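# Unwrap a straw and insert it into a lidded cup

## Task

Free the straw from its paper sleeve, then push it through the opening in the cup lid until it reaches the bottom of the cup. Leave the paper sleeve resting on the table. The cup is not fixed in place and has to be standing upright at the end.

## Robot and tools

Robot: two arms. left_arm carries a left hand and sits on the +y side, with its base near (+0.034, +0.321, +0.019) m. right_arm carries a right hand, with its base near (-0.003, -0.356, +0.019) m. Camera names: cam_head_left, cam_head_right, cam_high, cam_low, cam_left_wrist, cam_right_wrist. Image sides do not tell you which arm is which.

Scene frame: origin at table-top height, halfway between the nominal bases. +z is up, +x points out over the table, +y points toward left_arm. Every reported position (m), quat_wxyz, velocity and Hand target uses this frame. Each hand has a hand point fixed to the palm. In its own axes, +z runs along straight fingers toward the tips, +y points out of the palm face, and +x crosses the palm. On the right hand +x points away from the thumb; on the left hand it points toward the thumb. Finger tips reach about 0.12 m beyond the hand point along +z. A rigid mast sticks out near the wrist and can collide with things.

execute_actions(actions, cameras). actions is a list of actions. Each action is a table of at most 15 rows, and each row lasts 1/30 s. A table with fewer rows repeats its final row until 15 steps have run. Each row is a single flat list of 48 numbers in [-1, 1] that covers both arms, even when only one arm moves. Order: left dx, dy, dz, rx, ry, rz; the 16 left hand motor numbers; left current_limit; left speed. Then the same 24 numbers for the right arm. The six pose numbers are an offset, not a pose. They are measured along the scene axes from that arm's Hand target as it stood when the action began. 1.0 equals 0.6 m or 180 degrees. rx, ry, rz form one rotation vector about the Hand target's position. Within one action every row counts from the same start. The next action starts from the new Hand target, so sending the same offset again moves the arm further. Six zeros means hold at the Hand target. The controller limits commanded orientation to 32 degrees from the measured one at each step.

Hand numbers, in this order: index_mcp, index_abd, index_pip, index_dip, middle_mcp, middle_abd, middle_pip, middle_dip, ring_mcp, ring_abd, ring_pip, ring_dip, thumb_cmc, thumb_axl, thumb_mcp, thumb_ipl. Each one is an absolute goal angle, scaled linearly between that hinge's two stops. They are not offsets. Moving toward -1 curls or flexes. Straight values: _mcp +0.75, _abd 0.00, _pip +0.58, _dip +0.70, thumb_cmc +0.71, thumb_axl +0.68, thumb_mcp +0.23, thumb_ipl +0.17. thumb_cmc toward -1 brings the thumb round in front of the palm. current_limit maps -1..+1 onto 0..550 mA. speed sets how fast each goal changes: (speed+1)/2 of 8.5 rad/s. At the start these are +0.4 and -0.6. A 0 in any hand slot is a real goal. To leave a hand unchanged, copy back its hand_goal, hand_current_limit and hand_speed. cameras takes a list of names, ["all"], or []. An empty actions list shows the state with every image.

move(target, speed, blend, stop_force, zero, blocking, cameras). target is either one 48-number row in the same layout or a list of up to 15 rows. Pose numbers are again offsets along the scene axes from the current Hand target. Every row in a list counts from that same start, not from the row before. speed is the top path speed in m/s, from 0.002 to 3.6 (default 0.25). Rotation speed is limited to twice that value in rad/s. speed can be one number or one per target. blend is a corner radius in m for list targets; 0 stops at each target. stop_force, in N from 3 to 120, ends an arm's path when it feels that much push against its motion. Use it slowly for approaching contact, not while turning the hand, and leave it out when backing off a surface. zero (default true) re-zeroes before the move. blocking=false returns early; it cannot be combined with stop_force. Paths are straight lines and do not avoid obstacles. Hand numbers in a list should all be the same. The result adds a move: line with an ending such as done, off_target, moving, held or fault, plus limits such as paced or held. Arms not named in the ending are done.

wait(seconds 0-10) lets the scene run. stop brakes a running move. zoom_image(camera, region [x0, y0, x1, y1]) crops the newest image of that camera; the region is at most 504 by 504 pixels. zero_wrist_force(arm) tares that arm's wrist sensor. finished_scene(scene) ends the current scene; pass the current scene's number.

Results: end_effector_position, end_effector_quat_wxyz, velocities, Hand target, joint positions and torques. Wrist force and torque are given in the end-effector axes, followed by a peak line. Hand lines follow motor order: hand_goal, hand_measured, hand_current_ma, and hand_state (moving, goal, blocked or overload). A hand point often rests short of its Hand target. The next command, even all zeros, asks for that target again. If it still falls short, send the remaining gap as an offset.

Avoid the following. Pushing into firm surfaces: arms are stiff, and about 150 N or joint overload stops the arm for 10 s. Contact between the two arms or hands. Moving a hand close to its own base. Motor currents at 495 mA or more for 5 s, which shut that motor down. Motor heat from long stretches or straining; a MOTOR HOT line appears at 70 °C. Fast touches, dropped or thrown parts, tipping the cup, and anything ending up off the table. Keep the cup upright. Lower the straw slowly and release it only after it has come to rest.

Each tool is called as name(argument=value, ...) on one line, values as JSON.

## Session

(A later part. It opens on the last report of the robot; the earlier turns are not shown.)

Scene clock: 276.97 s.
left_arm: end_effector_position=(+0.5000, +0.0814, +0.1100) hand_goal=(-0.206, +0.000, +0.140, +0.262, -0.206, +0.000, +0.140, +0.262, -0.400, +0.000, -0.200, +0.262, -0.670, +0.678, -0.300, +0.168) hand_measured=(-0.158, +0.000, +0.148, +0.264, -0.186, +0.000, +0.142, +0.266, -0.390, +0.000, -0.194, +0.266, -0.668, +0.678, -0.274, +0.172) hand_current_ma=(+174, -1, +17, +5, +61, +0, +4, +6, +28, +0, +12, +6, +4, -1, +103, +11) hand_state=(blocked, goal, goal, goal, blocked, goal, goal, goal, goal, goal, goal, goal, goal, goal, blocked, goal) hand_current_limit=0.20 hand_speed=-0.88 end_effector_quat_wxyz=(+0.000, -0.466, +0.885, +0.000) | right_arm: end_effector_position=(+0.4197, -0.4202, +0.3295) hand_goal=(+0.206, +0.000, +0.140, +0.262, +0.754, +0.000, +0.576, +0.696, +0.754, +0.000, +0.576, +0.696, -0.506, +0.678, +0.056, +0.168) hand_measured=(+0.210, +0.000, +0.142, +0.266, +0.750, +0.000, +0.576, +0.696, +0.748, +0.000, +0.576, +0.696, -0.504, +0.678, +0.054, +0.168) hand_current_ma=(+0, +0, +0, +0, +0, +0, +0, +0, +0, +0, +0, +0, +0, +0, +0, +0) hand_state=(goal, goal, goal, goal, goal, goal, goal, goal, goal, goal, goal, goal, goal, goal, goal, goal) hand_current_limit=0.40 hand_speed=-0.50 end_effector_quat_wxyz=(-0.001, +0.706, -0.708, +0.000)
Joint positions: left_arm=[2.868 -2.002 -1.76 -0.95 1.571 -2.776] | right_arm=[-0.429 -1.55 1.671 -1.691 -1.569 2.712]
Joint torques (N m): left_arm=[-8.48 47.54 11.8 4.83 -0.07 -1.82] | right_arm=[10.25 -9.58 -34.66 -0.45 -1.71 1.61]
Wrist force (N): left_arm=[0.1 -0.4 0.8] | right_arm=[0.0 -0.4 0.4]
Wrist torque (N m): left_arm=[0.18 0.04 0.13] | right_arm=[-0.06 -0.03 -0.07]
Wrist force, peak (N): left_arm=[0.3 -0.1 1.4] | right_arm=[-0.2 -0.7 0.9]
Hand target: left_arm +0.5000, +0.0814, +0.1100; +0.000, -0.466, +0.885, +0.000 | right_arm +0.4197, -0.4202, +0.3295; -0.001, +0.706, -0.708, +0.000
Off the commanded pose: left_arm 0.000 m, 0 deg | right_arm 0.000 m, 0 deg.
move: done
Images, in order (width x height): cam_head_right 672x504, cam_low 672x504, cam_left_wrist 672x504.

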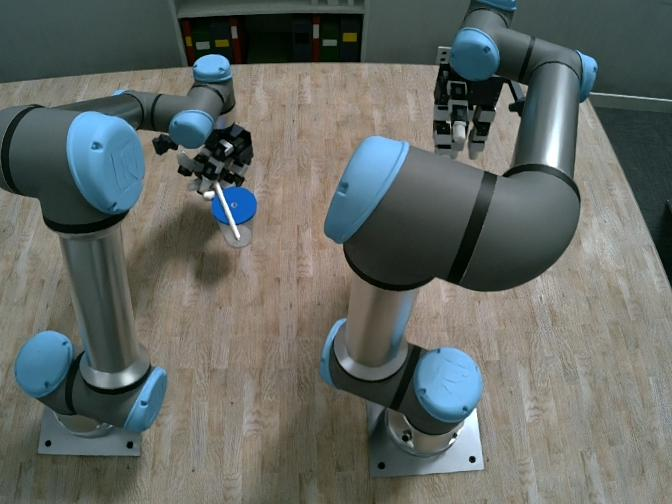

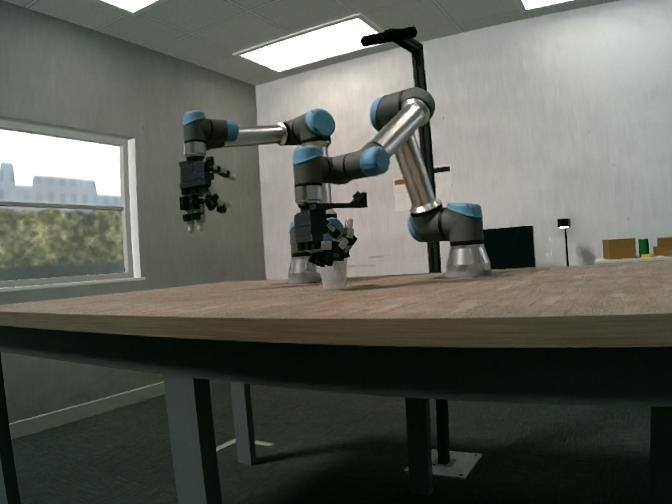

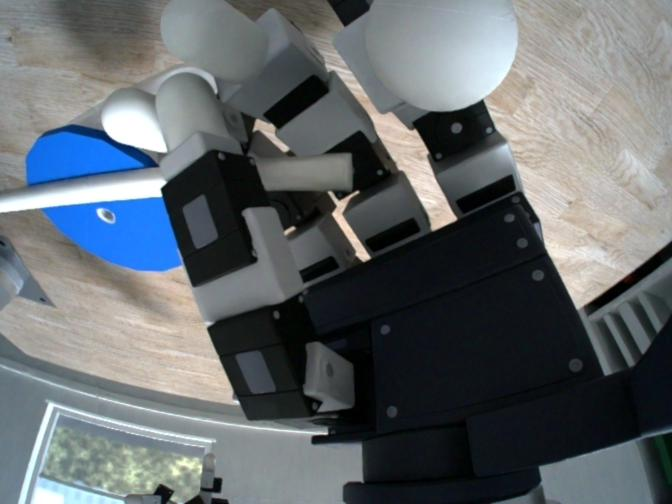

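move(target=[0,0,0,0,0,0, 0.0137,0,0.139,0.261,0.0137,0,0.139,0.261,-0.4,0,-0.2,0.261,-0.67,0.678,-0.112,0.168,0.2,-0.88, 0,0,0,0,0,0, 0.205,0,0.139,0.261,0.754,0,0.576,0.696,0.754,0,0.576,0.696,-0.507,0.678,0.056,0.168,0.4,-0.5], cameras=["cam_head_right","cam_low","cam_left_wrist"])

zoom_image(camera="cam_head_right", region=[160, 130, 280, 250])

zoom_image(camera="cam_left_wrist", region=[0, 0, 420, 315])

Scene clock: 302.73 s.
left_arm: end_effector_position=(+0.5000, +0.0814, +0.1100) hand_goal=(+0.014, +0.000, +0.140, +0.262, +0.014, +0.000, +0.140, +0.262, -0.400, +0.000, -0.200, +0.262, -0.670, +0.678, -0.112, +0.168) hand_measured=(+0.018, -0.002, +0.146, +0.264, +0.020, +0.000, +0.142, +0.266, -0.390, +0.000, -0.194, +0.266, -0.668, +0.678, -0.122, +0.170) hand_current_ma=(+11, -3, +13, +5, +12, +0, +4, +6, +28, +0, +12, +6, +3, -1, -33, +2) hand_state=(goal, goal, goal, goal, goal, goal, goal, goal, goal, goal, goal, goal, goal, goal, goal, goal) hand_current_limit=0.20 hand_speed=-0.88 end_effector_quat_wxyz=(+0.000, -0.466, +0.885, +0.000) | right_arm: end_effector_position=(+0.4197, -0.4202, +0.3295) hand_goal=(+0.206, +0.000, +0.140, +0.262, +0.754, +0.000, +0.576, +0.696, +0.754, +0.000, +0.576, +0.696, -0.506, +0.678, +0.056, +0.168) hand_measured=(+0.210, +0.000, +0.142, +0.266, +0.750, +0.000, +0.576, +0.696, +0.748, +0.000, +0.576, +0.696, -0.504, +0.678, +0.054, +0.168) hand_current_ma=(+0, +0, +0, +0, +0, +0, +0, +0, +0, +0, +0, +0, +0, +0, +0, +0) hand_state=(goal, goal, goal, goal, goal, goal, goal, goal, goal, goal, goal, goal, goal, goal, goal, goal) hand_current_limit=0.40 hand_speed=-0.50 end_effector_quat_wxyz=(-0.001, +0.706, -0.708, +0.000)
Joint positions: left_arm=[2.868 -2.002 -1.76 -0.95 1.571 -2.776] | right_arm=[-0.429 -1.55 1.671 -1.691 -1.569 2.712]
Joint torques (N m): left_arm=[-6.31 47.64 19.2 4.38 -0.1 -2.04] | right_arm=[10.26 -9.38 -34.65 -0.42 -1.74 1.7]
Wrist force (N): left_arm=[0.1 -0.5 0.2] | right_arm=[-0.2 -0.3 0.6]
Wrist torque (N m): left_arm=[0.13 0.08 0.13] | right_arm=[-0.06 0.00 -0.09]
Wrist force, peak (N): left_arm=[0.1 -0.3 1.3] | right_arm=[0.0 -0.3 1.1]
Hand target: left_arm +0.5000, +0.0814, +0.1100; +0.000, -0.466, +0.885, +0.000 | right_arm +0.4197, -0.4202, +0.3295; -0.001, +0.706, -0.708, +0.000
Off the commanded pose: left_arm 0.000 m, 0 deg | right_arm 0.000 m, 0 deg.
move: done
Images, in order (width x height): cam_head_right 672x504, cam_low 672x504, cam_left_wrist 672x504.

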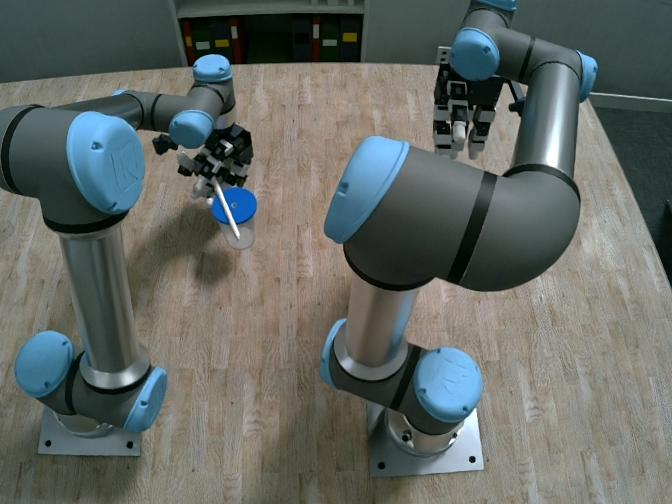

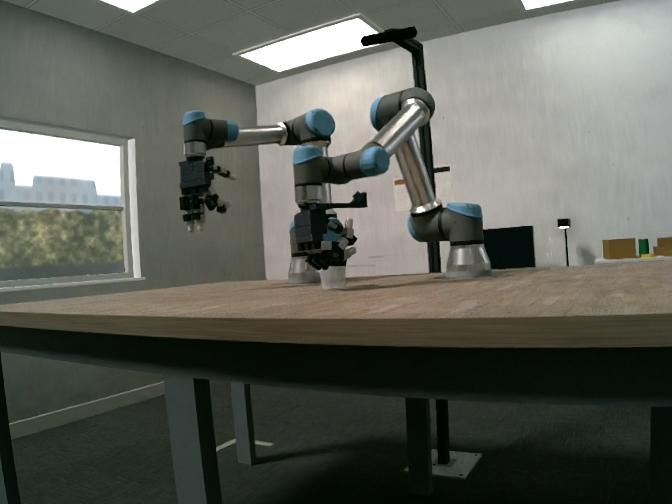

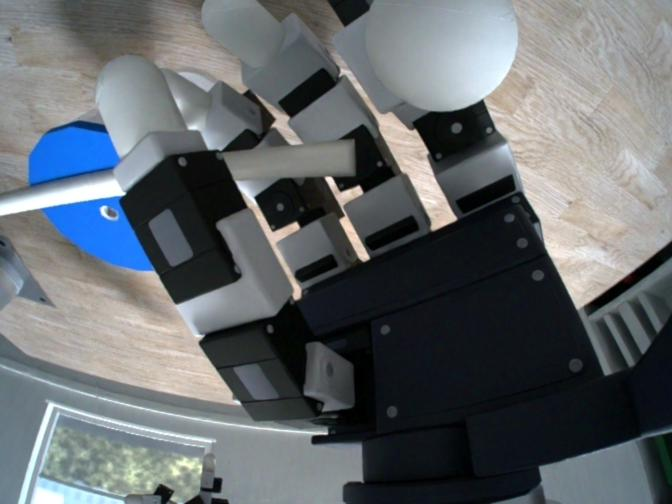

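Scaled by 4.200 from the camera's 672x504 image, which has a finer 960x720 frame.

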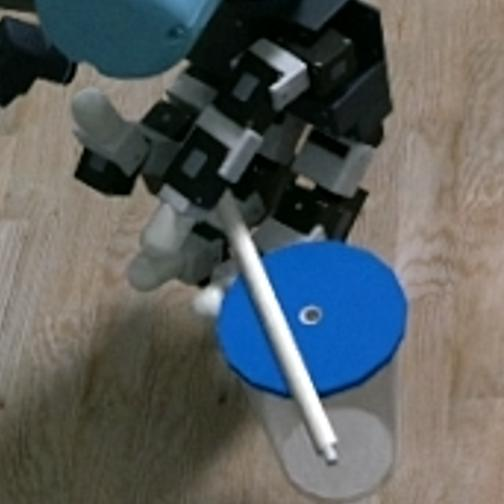

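Scaled by 1.200 from the camera's 672x504 image, which has a finer 960x720 frame.

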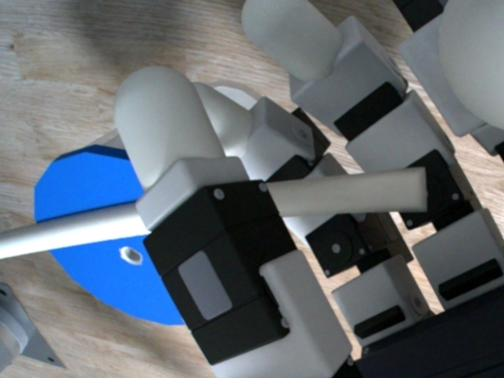

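move(target=[[0,0,0,0,0,0, 0.0137,0,0.139,0.261,0.0137,0,0.139,0.261,-0.4,0,-0.2,0.261,-0.67,0.678,0.056,0.168,0.2,-0.8, 0,0,0,0,0,0, 0.205,0,0.139,0.261,0.754,0,0.576,0.696,0.754,0,0.576,0.696,-0.507,0.678,0.056,0.168,0.4,-0.5],[0.0825,-0.0563,0,0,0,0, 0.0137,0,0.139,0.261,0.0137,0,0.139,0.261,-0.4,0,-0.2,0.261,-0.67,0.678,0.056,0.168,0.2,-0.8, 0,0,0,0,0,0, 0.205,0,0.139,0.261,0.754,0,0.576,0.696,0.754,0,0.576,0.696,-0.507,0.678,0.056,0.168,0.4,-0.5],[0.0633,-0.1707,-0.04,0,0,-0.2222, -0.0685,0,0.5766,0.6957,-0.4,0,-0.2,0.261,-0.4,0,-0.2,0.261,-0.505,0.678,-0.112,0.492,0.2,-0.6, 0,0,0,0,0,0, 0.205,0,0.139,0.261,0.754,0,0.576,0.696,0.754,0,0.576,0.696,-0.507,0.678,0.056,0.168,0.4,-0.5]], speed=0.15, cameras=["cam_head_right","cam_high","cam_low","cam_left_wrist"])

zoom_image(camera="cam_head_right", region=[160, 130, 280, 250])

zoom_image(camera="cam_low", region=[270, 180, 390, 300])

zoom_image(camera="cam_left_wrist", region=[0, 0, 420, 315])

Scene clock: 332.13 s.
left_arm: end_effector_position=(+0.5380, -0.0210, +0.0860) hand_goal=(-0.068, +0.000, +0.576, +0.696, -0.400, +0.000, -0.200, +0.262, -0.400, +0.000, -0.200, +0.262, -0.504, +0.678, -0.112, +0.492) hand_measured=(-0.050, -0.002, +0.576, +0.694, -0.380, +0.000, -0.194, +0.266, -0.390, +0.000, -0.194, +0.266, -0.506, +0.678, -0.114, +0.488) hand_current_ma=(+51, -3, -1, -4, +61, +0, +12, +6, +28, +0, +12, +6, -5, -1, -4, -11) hand_state=(goal, goal, goal, goal, blocked, goal, goal, goal, goal, goal, goal, goal, goal, goal, goal, goal) hand_current_limit=0.20 hand_speed=-0.60 end_effector_quat_wxyz=(+0.000, -0.135, +0.991, +0.000) | right_arm: end_effector_position=(+0.4197, -0.4202, +0.3295) hand_goal=(+0.206, +0.000, +0.140, +0.262, +0.754, +0.000, +0.576, +0.696, +0.754, +0.000, +0.576, +0.696, -0.506, +0.678, +0.056, +0.168) hand_measured=(+0.210, +0.000, +0.142, +0.266, +0.750, +0.000, +0.576, +0.696, +0.748, +0.000, +0.576, +0.696, -0.504, +0.678, +0.054, +0.168) hand_current_ma=(+0, +0, +0, +0, +0, +0, +0, +0, +0, +0, +0, +0, +0, +0, +0, +0) hand_state=(goal, goal, goal, goal, goal, goal, goal, goal, goal, goal, goal, goal, goal, goal, goal, goal) hand_current_limit=0.40 hand_speed=-0.50 end_effector_quat_wxyz=(-0.001, +0.706, -0.708, +0.000)
Joint positions: left_arm=[2.648 -2.19 -1.523 -0.999 1.571 -2.298] | right_arm=[-0.429 -1.55 1.671 -1.691 -1.569 2.712]
Joint torques (N m): left_arm=[-10.02 40.53 25.8 5.03 -1.68 2.15] | right_arm=[10.42 -10.27 -33.91 -0.42 -1.59 1.5]
Wrist force (N): left_arm=[-0.1 0.1 0.2] | right_arm=[-0.1 -0.2 0.5]
Wrist torque (N m): left_arm=[0.22 0.08 0.00] | right_arm=[-0.05 -0.02 -0.07]
Wrist force, peak (N): left_arm=[-0.1 -1.0 0.2] | right_arm=[-0.1 -0.6 0.9]
Hand target: left_arm +0.5380, -0.0210, +0.0860; +0.000, -0.135, +0.991, +0.000 | right_arm +0.4197, -0.4202, +0.3295; -0.001, +0.706, -0.708, +0.000
Off the commanded pose: left_arm 0.000 m, 0 deg | right_arm 0.000 m, 0 deg.
move: done
Images, in order (width x height): cam_head_right 672x504, cam_high 672x504, cam_low 672x504, cam_left_wrist 672x504.

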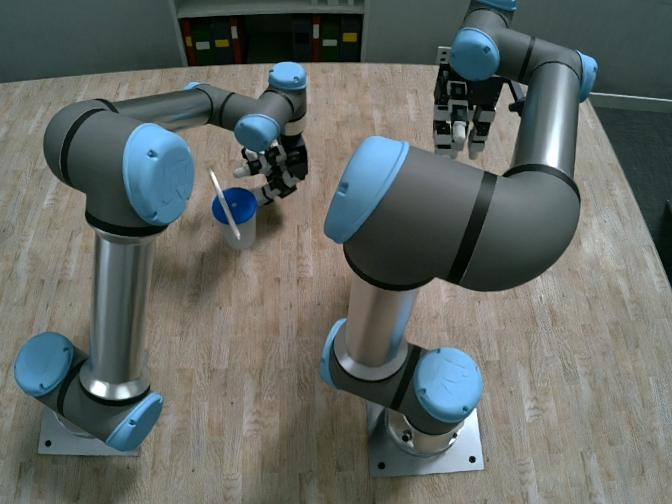

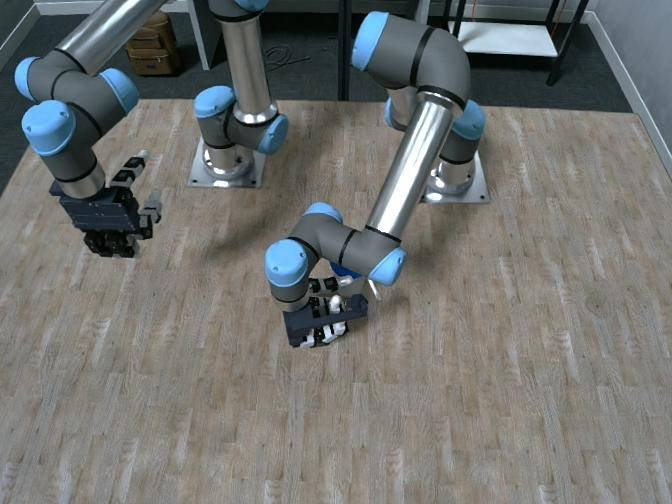

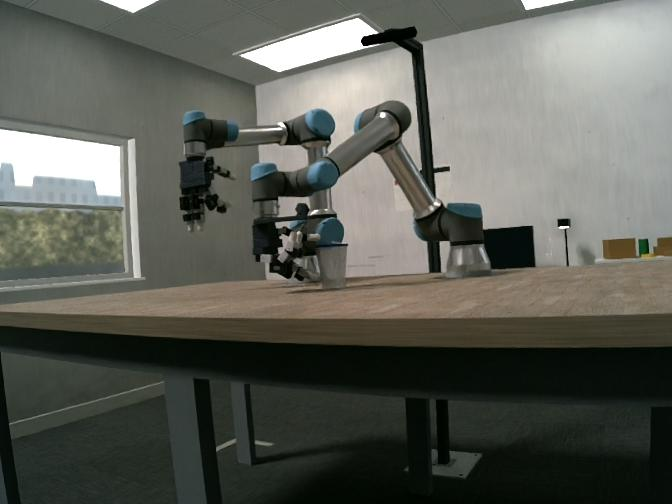

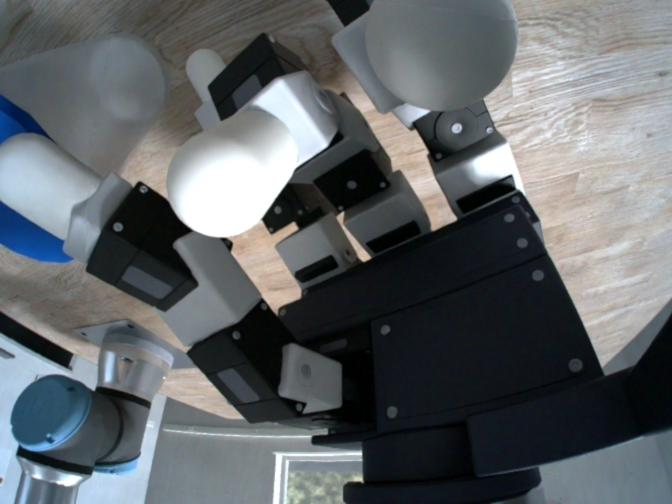

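Scaled by 4.200 from the camera's 672x504 image, which has a finer 960x720 frame.

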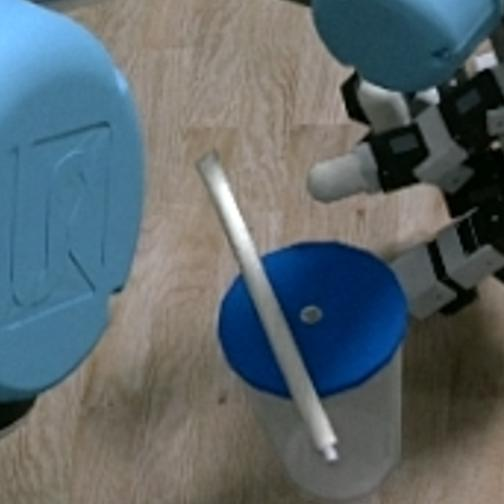

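Scaled by 4.200 from the camera's 672x504 image, which has a finer 960x720 frame.

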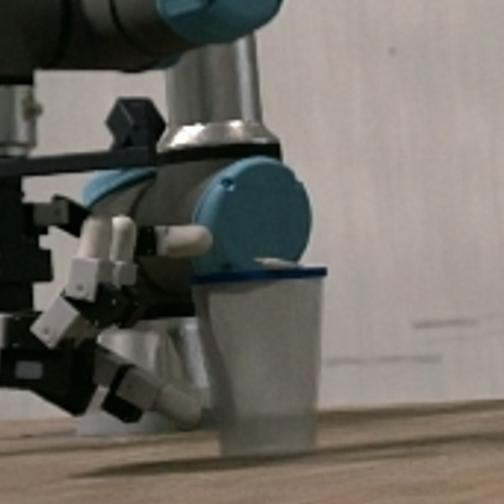

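Scaled by 1.200 from the camera's 672x504 image, which has a finer 960x720 frame.

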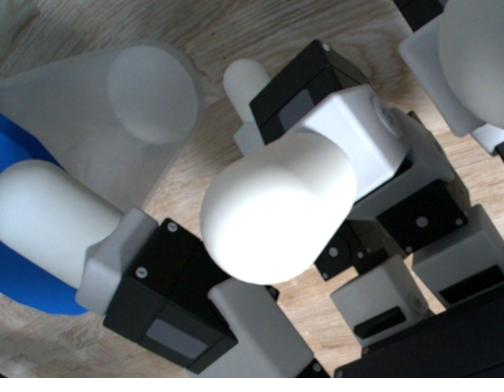

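move(target=[[-0.0075,0.0067,0.01,0,0,0.015, -0.0685,0,0.5766,0.6957,-0.0685,0,0.5766,0.6957,-0.4,0,-0.2,0.261,-0.67,0.678,-0.112,0.492,0.2,-0.6, 0,0,0,0,0,0, 0.205,0,0.139,0.261,0.754,0,0.576,0.696,0.754,0,0.576,0.696,-0.507,0.678,0.056,0.168,0.4,-0.5],[-0.0383,0.1017,0.01,0,0,0.015, -0.0685,0,0.5766,0.6957,-0.0685,0,0.5766,0.6957,-0.4,0,-0.2,0.261,-0.67,0.678,-0.112,0.492,0.2,-0.6, 0,0,0,0,0,0, 0.205,0,0.139,0.261,0.754,0,0.576,0.696,0.754,0,0.576,0.696,-0.507,0.678,0.056,0.168,0.4,-0.5]], speed=0.12, cameras=["cam_head_right","cam_high","cam_low","cam_left_wrist"])

zoom_image(camera="cam_head_right", region=[160, 130, 280, 250])

zoom_image(camera="cam_low", region=[270, 180, 390, 300])

zoom_image(camera="cam_left_wrist", region=[0, 0, 420, 315])

Scene clock: 360.20 s.
left_arm: end_effector_position=(+0.5151, +0.0398, +0.0920) hand_goal=(-0.068, +0.000, +0.576, +0.696, -0.068, +0.000, +0.576, +0.696, -0.400, +0.000, -0.200, +0.262, -0.670, +0.678, -0.112, +0.492) hand_measured=(-0.050, -0.002, +0.576, +0.694, -0.062, +0.000, +0.576, +0.694, -0.390, +0.000, -0.194, +0.266, -0.668, +0.678, -0.114, +0.488) hand_current_ma=(+49, -3, -1, -4, +14, +0, -1, -4, +28, +0, +12, +6, +5, -1, -4, -11) hand_state=(goal, goal, goal, goal, goal, goal, goal, goal, goal, goal, goal, goal, goal, goal, goal, goal) hand_current_limit=0.20 hand_speed=-0.60 end_effector_quat_wxyz=(+0.000, -0.159, +0.987, +0.000) | right_arm: end_effector_position=(+0.4197, -0.4202, +0.3295) hand_goal=(+0.206, +0.000, +0.140, +0.262, +0.754, +0.000, +0.576, +0.696, +0.754, +0.000, +0.576, +0.696, -0.506, +0.678, +0.056, +0.168) hand_measured=(+0.210, +0.000, +0.142, +0.266, +0.750, +0.000, +0.576, +0.696, +0.748, +0.000, +0.576, +0.696, -0.504, +0.678, +0.054, +0.168) hand_current_ma=(+0, +0, +0, +0, +0, +0, +0, +0, +0, +0, +0, +0, +0, +0, +0, +0) hand_state=(goal, goal, goal, goal, goal, goal, goal, goal, goal, goal, goal, goal, goal, goal, goal, goal) hand_current_limit=0.40 hand_speed=-0.50 end_effector_quat_wxyz=(-0.001, +0.706, -0.708, +0.000)
Joint positions: left_arm=[2.725 -2.078 -1.695 -0.939 1.571 -2.269] | right_arm=[-0.429 -1.55 1.671 -1.691 -1.569 2.712]
Joint torques (N m): left_arm=[9.54 50.56 10.3 5.19 -1.69 1.83] | right_arm=[10.43 -9.65 -34.05 -0.45 -1.7 1.59]
Wrist force (N): left_arm=[0.0 -0.3 -0.1] | right_arm=[-0.2 -0.4 0.7]
Wrist torque (N m): left_arm=[0.17 0.09 0.01] | right_arm=[-0.09 -0.02 -0.08]
Wrist force, peak (N): left_arm=[0.1 -1.1 0.0] | right_arm=[-0.2 -0.4 1.1]
Hand target: left_arm +0.5150, +0.0400, +0.0920; +0.000, -0.159, +0.987, +0.000 | right_arm +0.4197, -0.4202, +0.3295; -0.001, +0.706, -0.708, +0.000
Off the commanded pose: left_arm 0.000 m, 0 deg | right_arm 0.000 m, 0 deg.
move: done
Images, in order (width x height): cam_head_right 672x504, cam_high 672x504, cam_low 672x504, cam_left_wrist 672x504.

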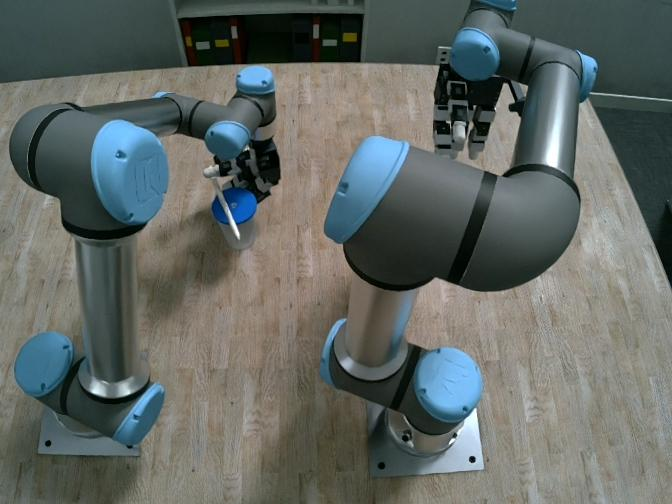

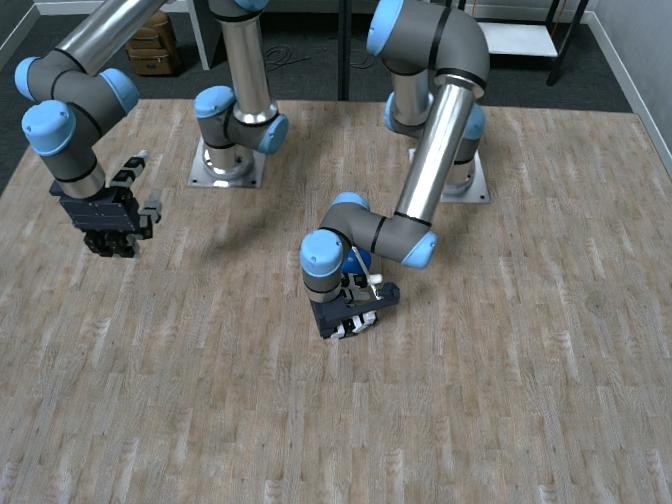

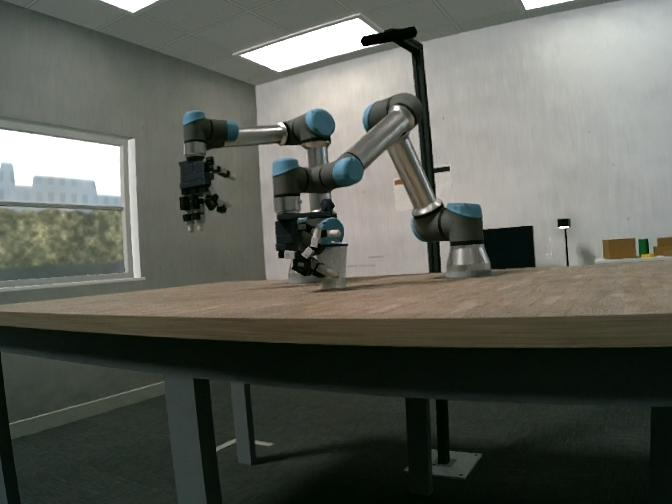

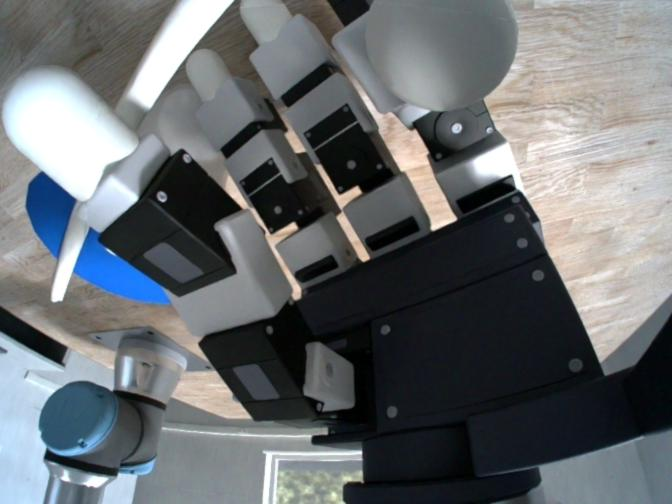

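Scaled by 4.200 from the camera's 672x504 image, which has a finer 960x720 frame.

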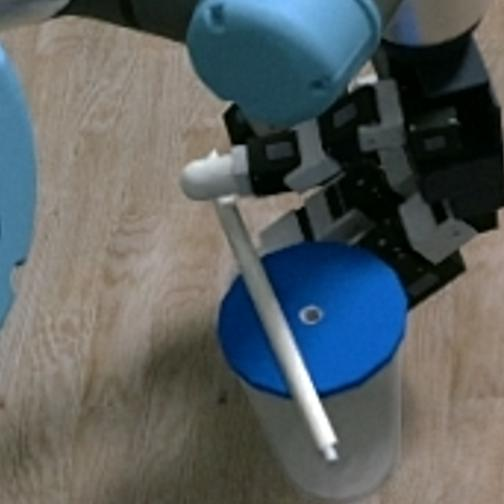

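Scaled by 4.200 from the camera's 672x504 image, which has a finer 960x720 frame.

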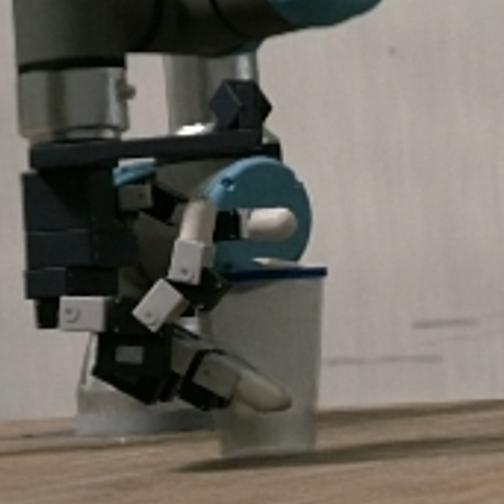

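Scaled by 1.200 from the camera's 672x504 image, which has a finer 960x720 frame.

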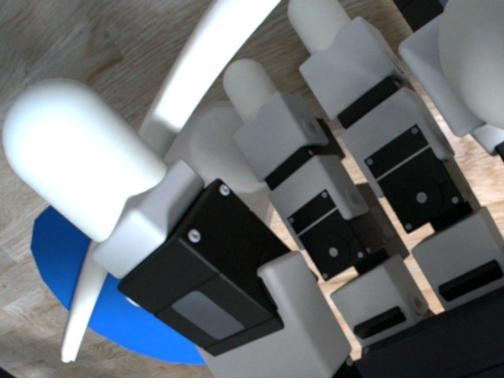

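move(target=[[0.0111,0.0036,0,0,0,0, -0.507,0,0.5766,0.6957,-0.507,0,0.5766,0.6957,-0.4,0,-0.2,0.261,-0.67,0.678,-0.337,0.708,0.2,-0.8, 0,0,0,0,0,0, 0.205,0,0.139,0.261,0.754,0,0.576,0.696,0.754,0,0.576,0.696,-0.507,0.678,0.056,0.168,0.4,-0.5]], speed=0.12, cameras=["cam_head_right","cam_high","cam_low","cam_left_wrist"])

zoom_image(camera="cam_head_right", region=[160, 130, 280, 250])

zoom_image(camera="cam_low", region=[270, 180, 390, 300])

zoom_image(camera="cam_left_wrist", region=[0, 0, 420, 315])

Scene clock: 371.40 s.
left_arm: end_effector_position=(+0.5216, +0.0421, +0.0920) hand_goal=(-0.506, +0.000, +0.576, +0.696, -0.506, +0.000, +0.576, +0.696, -0.400, +0.000, -0.200, +0.262, -0.670, +0.678, -0.336, +0.708) hand_measured=(-0.484, -0.002, +0.576, +0.694, -0.484, +0.000, +0.576, +0.694, -0.390, +0.000, -0.194, +0.266, -0.668, +0.678, -0.338, +0.704) hand_current_ma=(+64, -3, +0, -4, +68, +0, +0, -4, +28, +0, +12, +6, +5, -1, -2, -11) hand_state=(blocked, goal, goal, goal, blocked, goal, goal, goal, goal, goal, goal, goal, goal, goal, goal, goal) hand_current_limit=0.20 hand_speed=-0.80 end_effector_quat_wxyz=(+0.000, -0.159, +0.987, +0.000) | right_arm: end_effector_position=(+0.4197, -0.4202, +0.3295) hand_goal=(+0.206, +0.000, +0.140, +0.262, +0.754, +0.000, +0.576, +0.696, +0.754, +0.000, +0.576, +0.696, -0.506, +0.678, +0.056, +0.168) hand_measured=(+0.210, +0.000, +0.142, +0.266, +0.750, +0.000, +0.576, +0.696, +0.748, +0.000, +0.576, +0.696, -0.504, +0.678, +0.054, +0.168) hand_current_ma=(+0, +0, +0, +0, +0, +0, +0, +0, +0, +0, +0, +0, +0, +0, +0, +0) hand_state=(goal, goal, goal, goal, goal, goal, goal, goal, goal, goal, goal, goal, goal, goal, goal, goal) hand_current_limit=0.40 hand_speed=-0.50 end_effector_quat_wxyz=(-0.001, +0.706, -0.708, +0.000)
Joint positions: left_arm=[2.732 -2.086 -1.681 -0.944 1.571 -2.261] | right_arm=[-0.429 -1.55 1.671 -1.691 -1.569 2.712]
Joint torques (N m): left_arm=[10.31 34.28 24.94 -0.26 -1.53 2] | right_arm=[10.02 -9.74 -33.89 -0.32 -1.63 1.55]
Wrist force (N): left_arm=[0.1 -0.1 -0.1] | right_arm=[-0.1 -0.2 0.3]
Wrist torque (N m): left_arm=[0.22 0.07 0.02] | right_arm=[-0.03 -0.02 -0.07]
Wrist force, peak (N): left_arm=[0.2 -0.5 0.1] | right_arm=[0.0 -0.7 0.9]
Hand target: left_arm +0.5217, +0.0422, +0.0920; +0.000, -0.159, +0.987, +0.000 | right_arm +0.4197, -0.4202, +0.3295; -0.001, +0.706, -0.708, +0.000
Off the commanded pose: left_arm 0.000 m, 0 deg | right_arm 0.000 m, 0 deg.
move: done
Images, in order (width x height): cam_head_right 672x504, cam_high 672x504, cam_low 672x504, cam_left_wrist 672x504.

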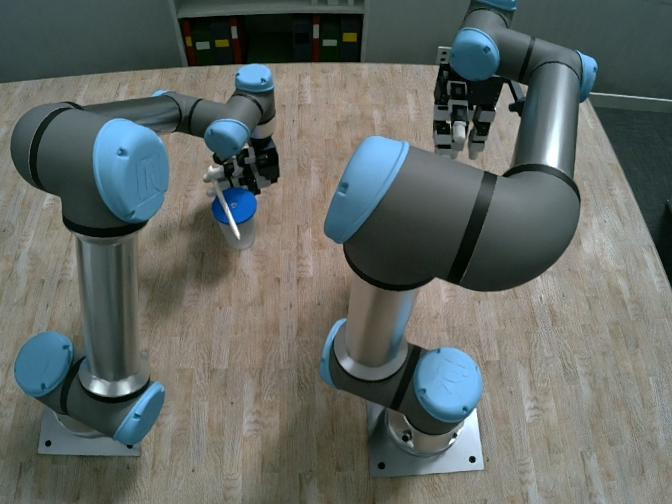

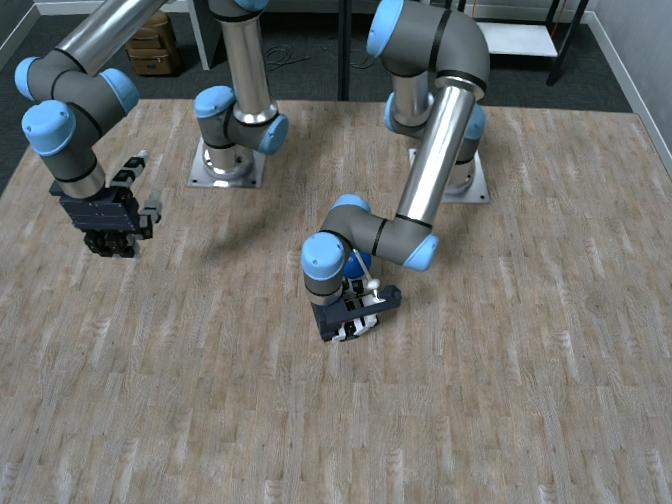

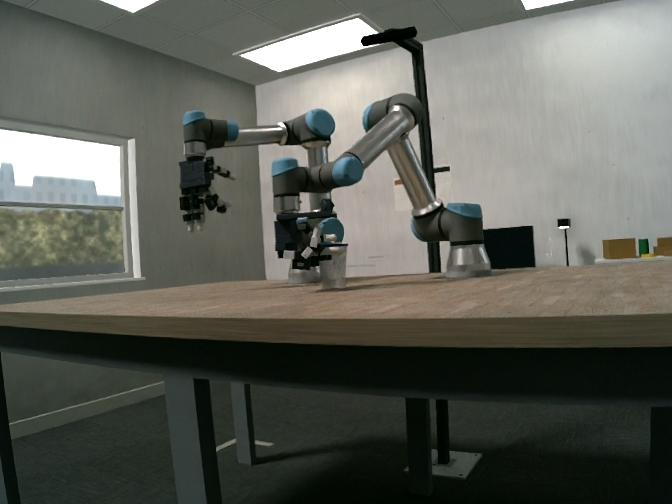

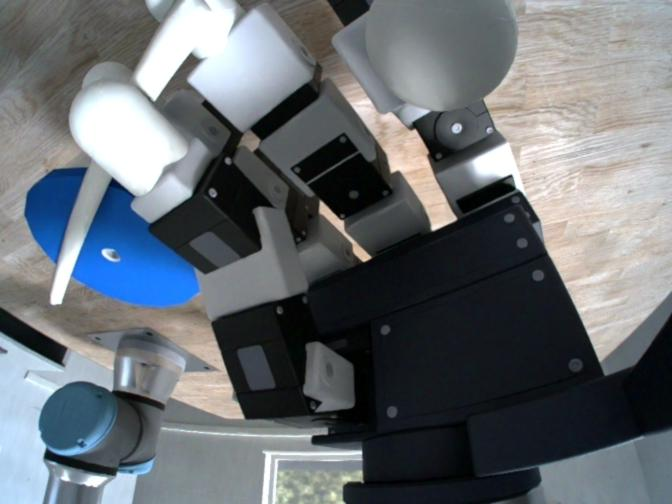

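Scaled by 4.200 from the camera's 672x504 image, which has a finer 960x720 frame.

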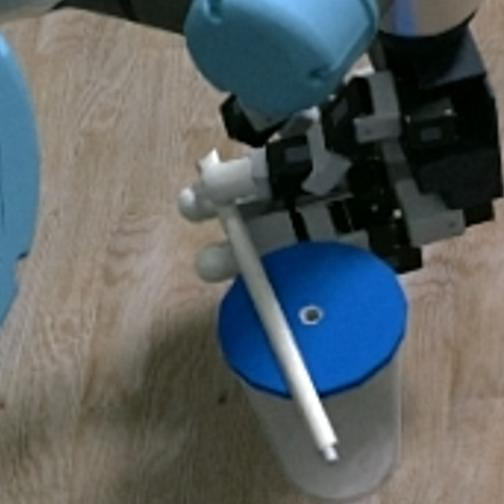

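Scaled by 4.200 from the camera's 672x504 image, which has a finer 960x720 frame.

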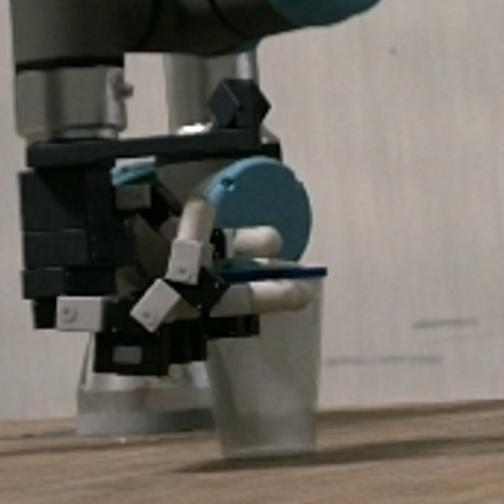

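Scaled by 1.200 from the camera's 672x504 image, which has a finer 960x720 frame.

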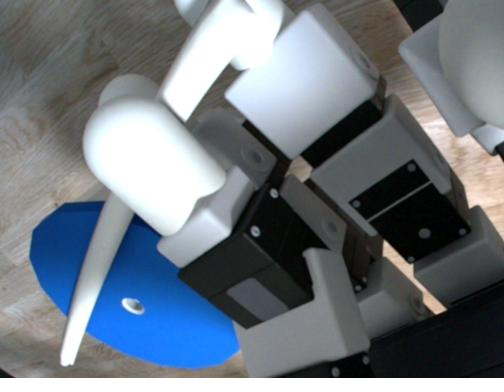

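move(target=[0,0,0,0,0,0, -0.70,0,0.5766,0.6957,-0.70,0,0.5766,0.6957,-0.4,0,-0.2,0.261,-0.67,0.678,-0.53,0.816,0.2,-0.88, 0,0,0,0,0,0, 0.205,0,0.139,0.261,0.754,0,0.576,0.696,0.754,0,0.576,0.696,-0.507,0.678,0.056,0.168,0.4,-0.5], cameras=["cam_head_right","cam_low","cam_left_wrist"])

zoom_image(camera="cam_head_right", region=[160, 130, 280, 250])

zoom_image(camera="cam_low", region=[270, 180, 390, 300])

zoom_image(camera="cam_left_wrist", region=[0, 0, 420, 315])

Scene clock: 376.10 s.
left_arm: end_effector_position=(+0.5217, +0.0422, +0.0920) hand_goal=(-0.700, +0.000, +0.576, +0.696, -0.700, +0.000, +0.576, +0.696, -0.400, +0.000, -0.200, +0.262, -0.670, +0.678, -0.530, +0.816) hand_measured=(-0.570, -0.002, +0.596, +0.704, -0.578, +0.000, +0.594, +0.702, -0.390, +0.000, -0.194, +0.266, -0.670, +0.678, -0.432, +0.836) hand_current_ma=(+330, -3, +59, +16, +330, +0, +50, +15, +28, +0, +12, +6, +0, -1, +330, +79) hand_state=(blocked, goal, blocked, goal, blocked, goal, goal, goal, goal, goal, goal, goal, goal, goal, moving, goal) hand_current_limit=0.20 hand_speed=-0.88 end_effector_quat_wxyz=(+0.000, -0.159, +0.987, +0.000) | right_arm: end_effector_position=(+0.4197, -0.4202, +0.3295) hand_goal=(+0.206, +0.000, +0.140, +0.262, +0.754, +0.000, +0.576, +0.696, +0.754, +0.000, +0.576, +0.696, -0.506, +0.678, +0.056, +0.168) hand_measured=(+0.210, +0.000, +0.142, +0.266, +0.750, +0.000, +0.576, +0.696, +0.748, +0.000, +0.576, +0.696, -0.504, +0.678, +0.054, +0.168) hand_current_ma=(+0, +0, +0, +0, +0, +0, +0, +0, +0, +0, +0, +0, +0, +0, +0, +0) hand_state=(goal, goal, goal, goal, goal, goal, goal, goal, goal, goal, goal, goal, goal, goal, goal, goal) hand_current_limit=0.40 hand_speed=-0.50 end_effector_quat_wxyz=(-0.001, +0.706, -0.708, +0.000)
Joint positions: left_arm=[2.732 -2.086 -1.681 -0.945 1.571 -2.261] | right_arm=[-0.429 -1.55 1.671 -1.691 -1.569 2.712]
Joint torques (N m): left_arm=[9.93 35.12 24.51 -0.25 -1.46 2] | right_arm=[10.56 -9.93 -34.41 -0.45 -1.63 1.45]
Wrist force (N): left_arm=[0.1 -0.5 0.2] | right_arm=[-0.4 -0.3 0.5]
Wrist torque (N m): left_arm=[0.17 0.06 0.03] | right_arm=[-0.06 0.01 -0.09]
Wrist force, peak (N): left_arm=[0.3 -0.4 -0.3] | right_arm=[-0.1 -0.9 0.7]
Hand target: left_arm +0.5217, +0.0422, +0.0920; +0.000, -0.159, +0.987, +0.000 | right_arm +0.4197, -0.4202, +0.3295; -0.001, +0.706, -0.708, +0.000
Off the commanded pose: left_arm 0.000 m, 0 deg | right_arm 0.000 m, 0 deg.
move: done
Images, in order (width x height): cam_head_right 672x504, cam_low 672x504, cam_left_wrist 672x504.

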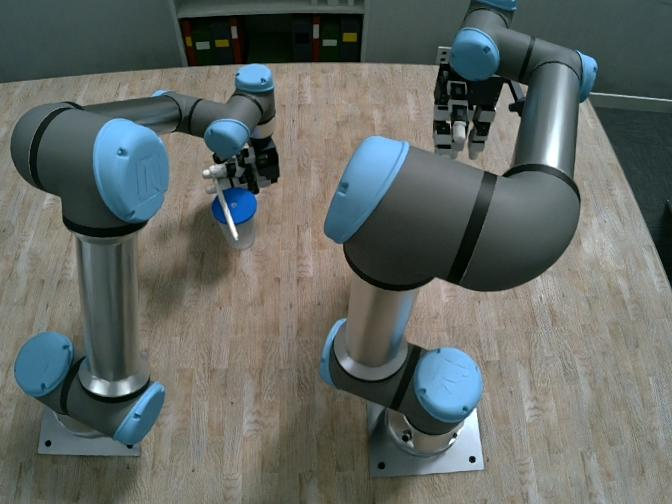

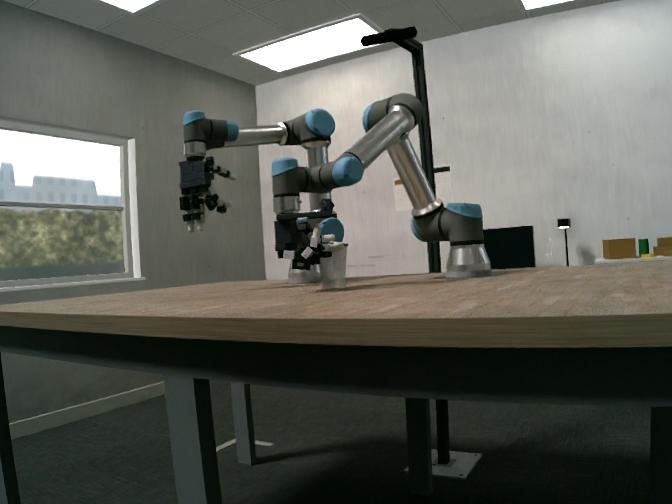

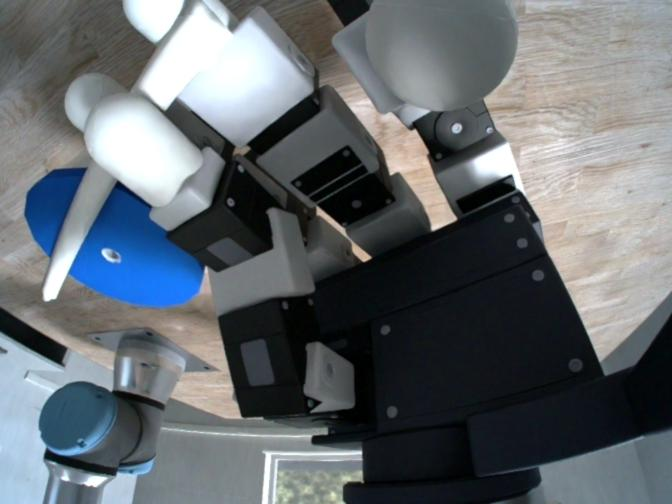

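Scaled by 4.200 from the camera's 672x504 image, which has a finer 960x720 frame.

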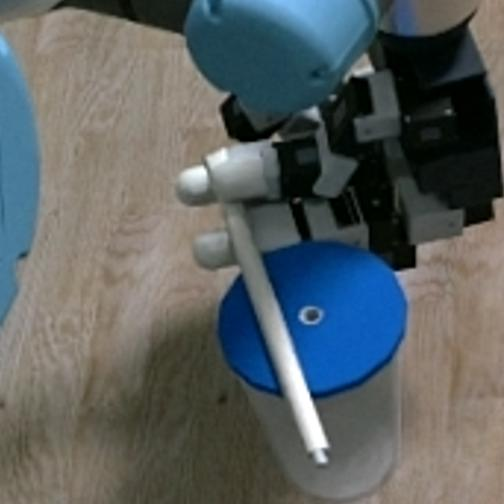

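Scaled by 4.200 from the camera's 672x504 image, which has a finer 960x720 frame.

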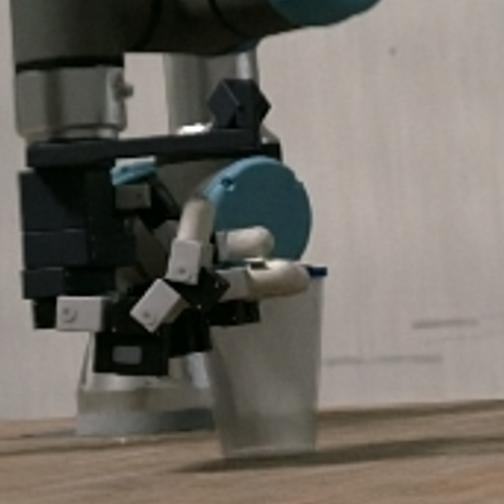

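Scaled by 1.200 from the camera's 672x504 image, which has a finer 960x720 frame.

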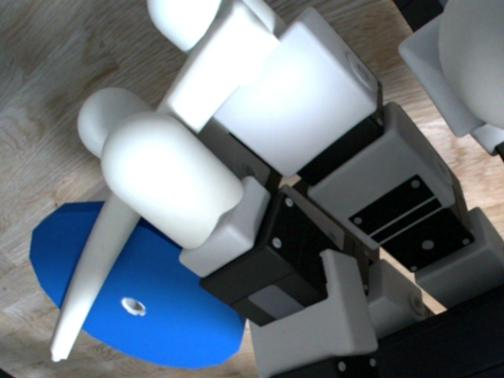

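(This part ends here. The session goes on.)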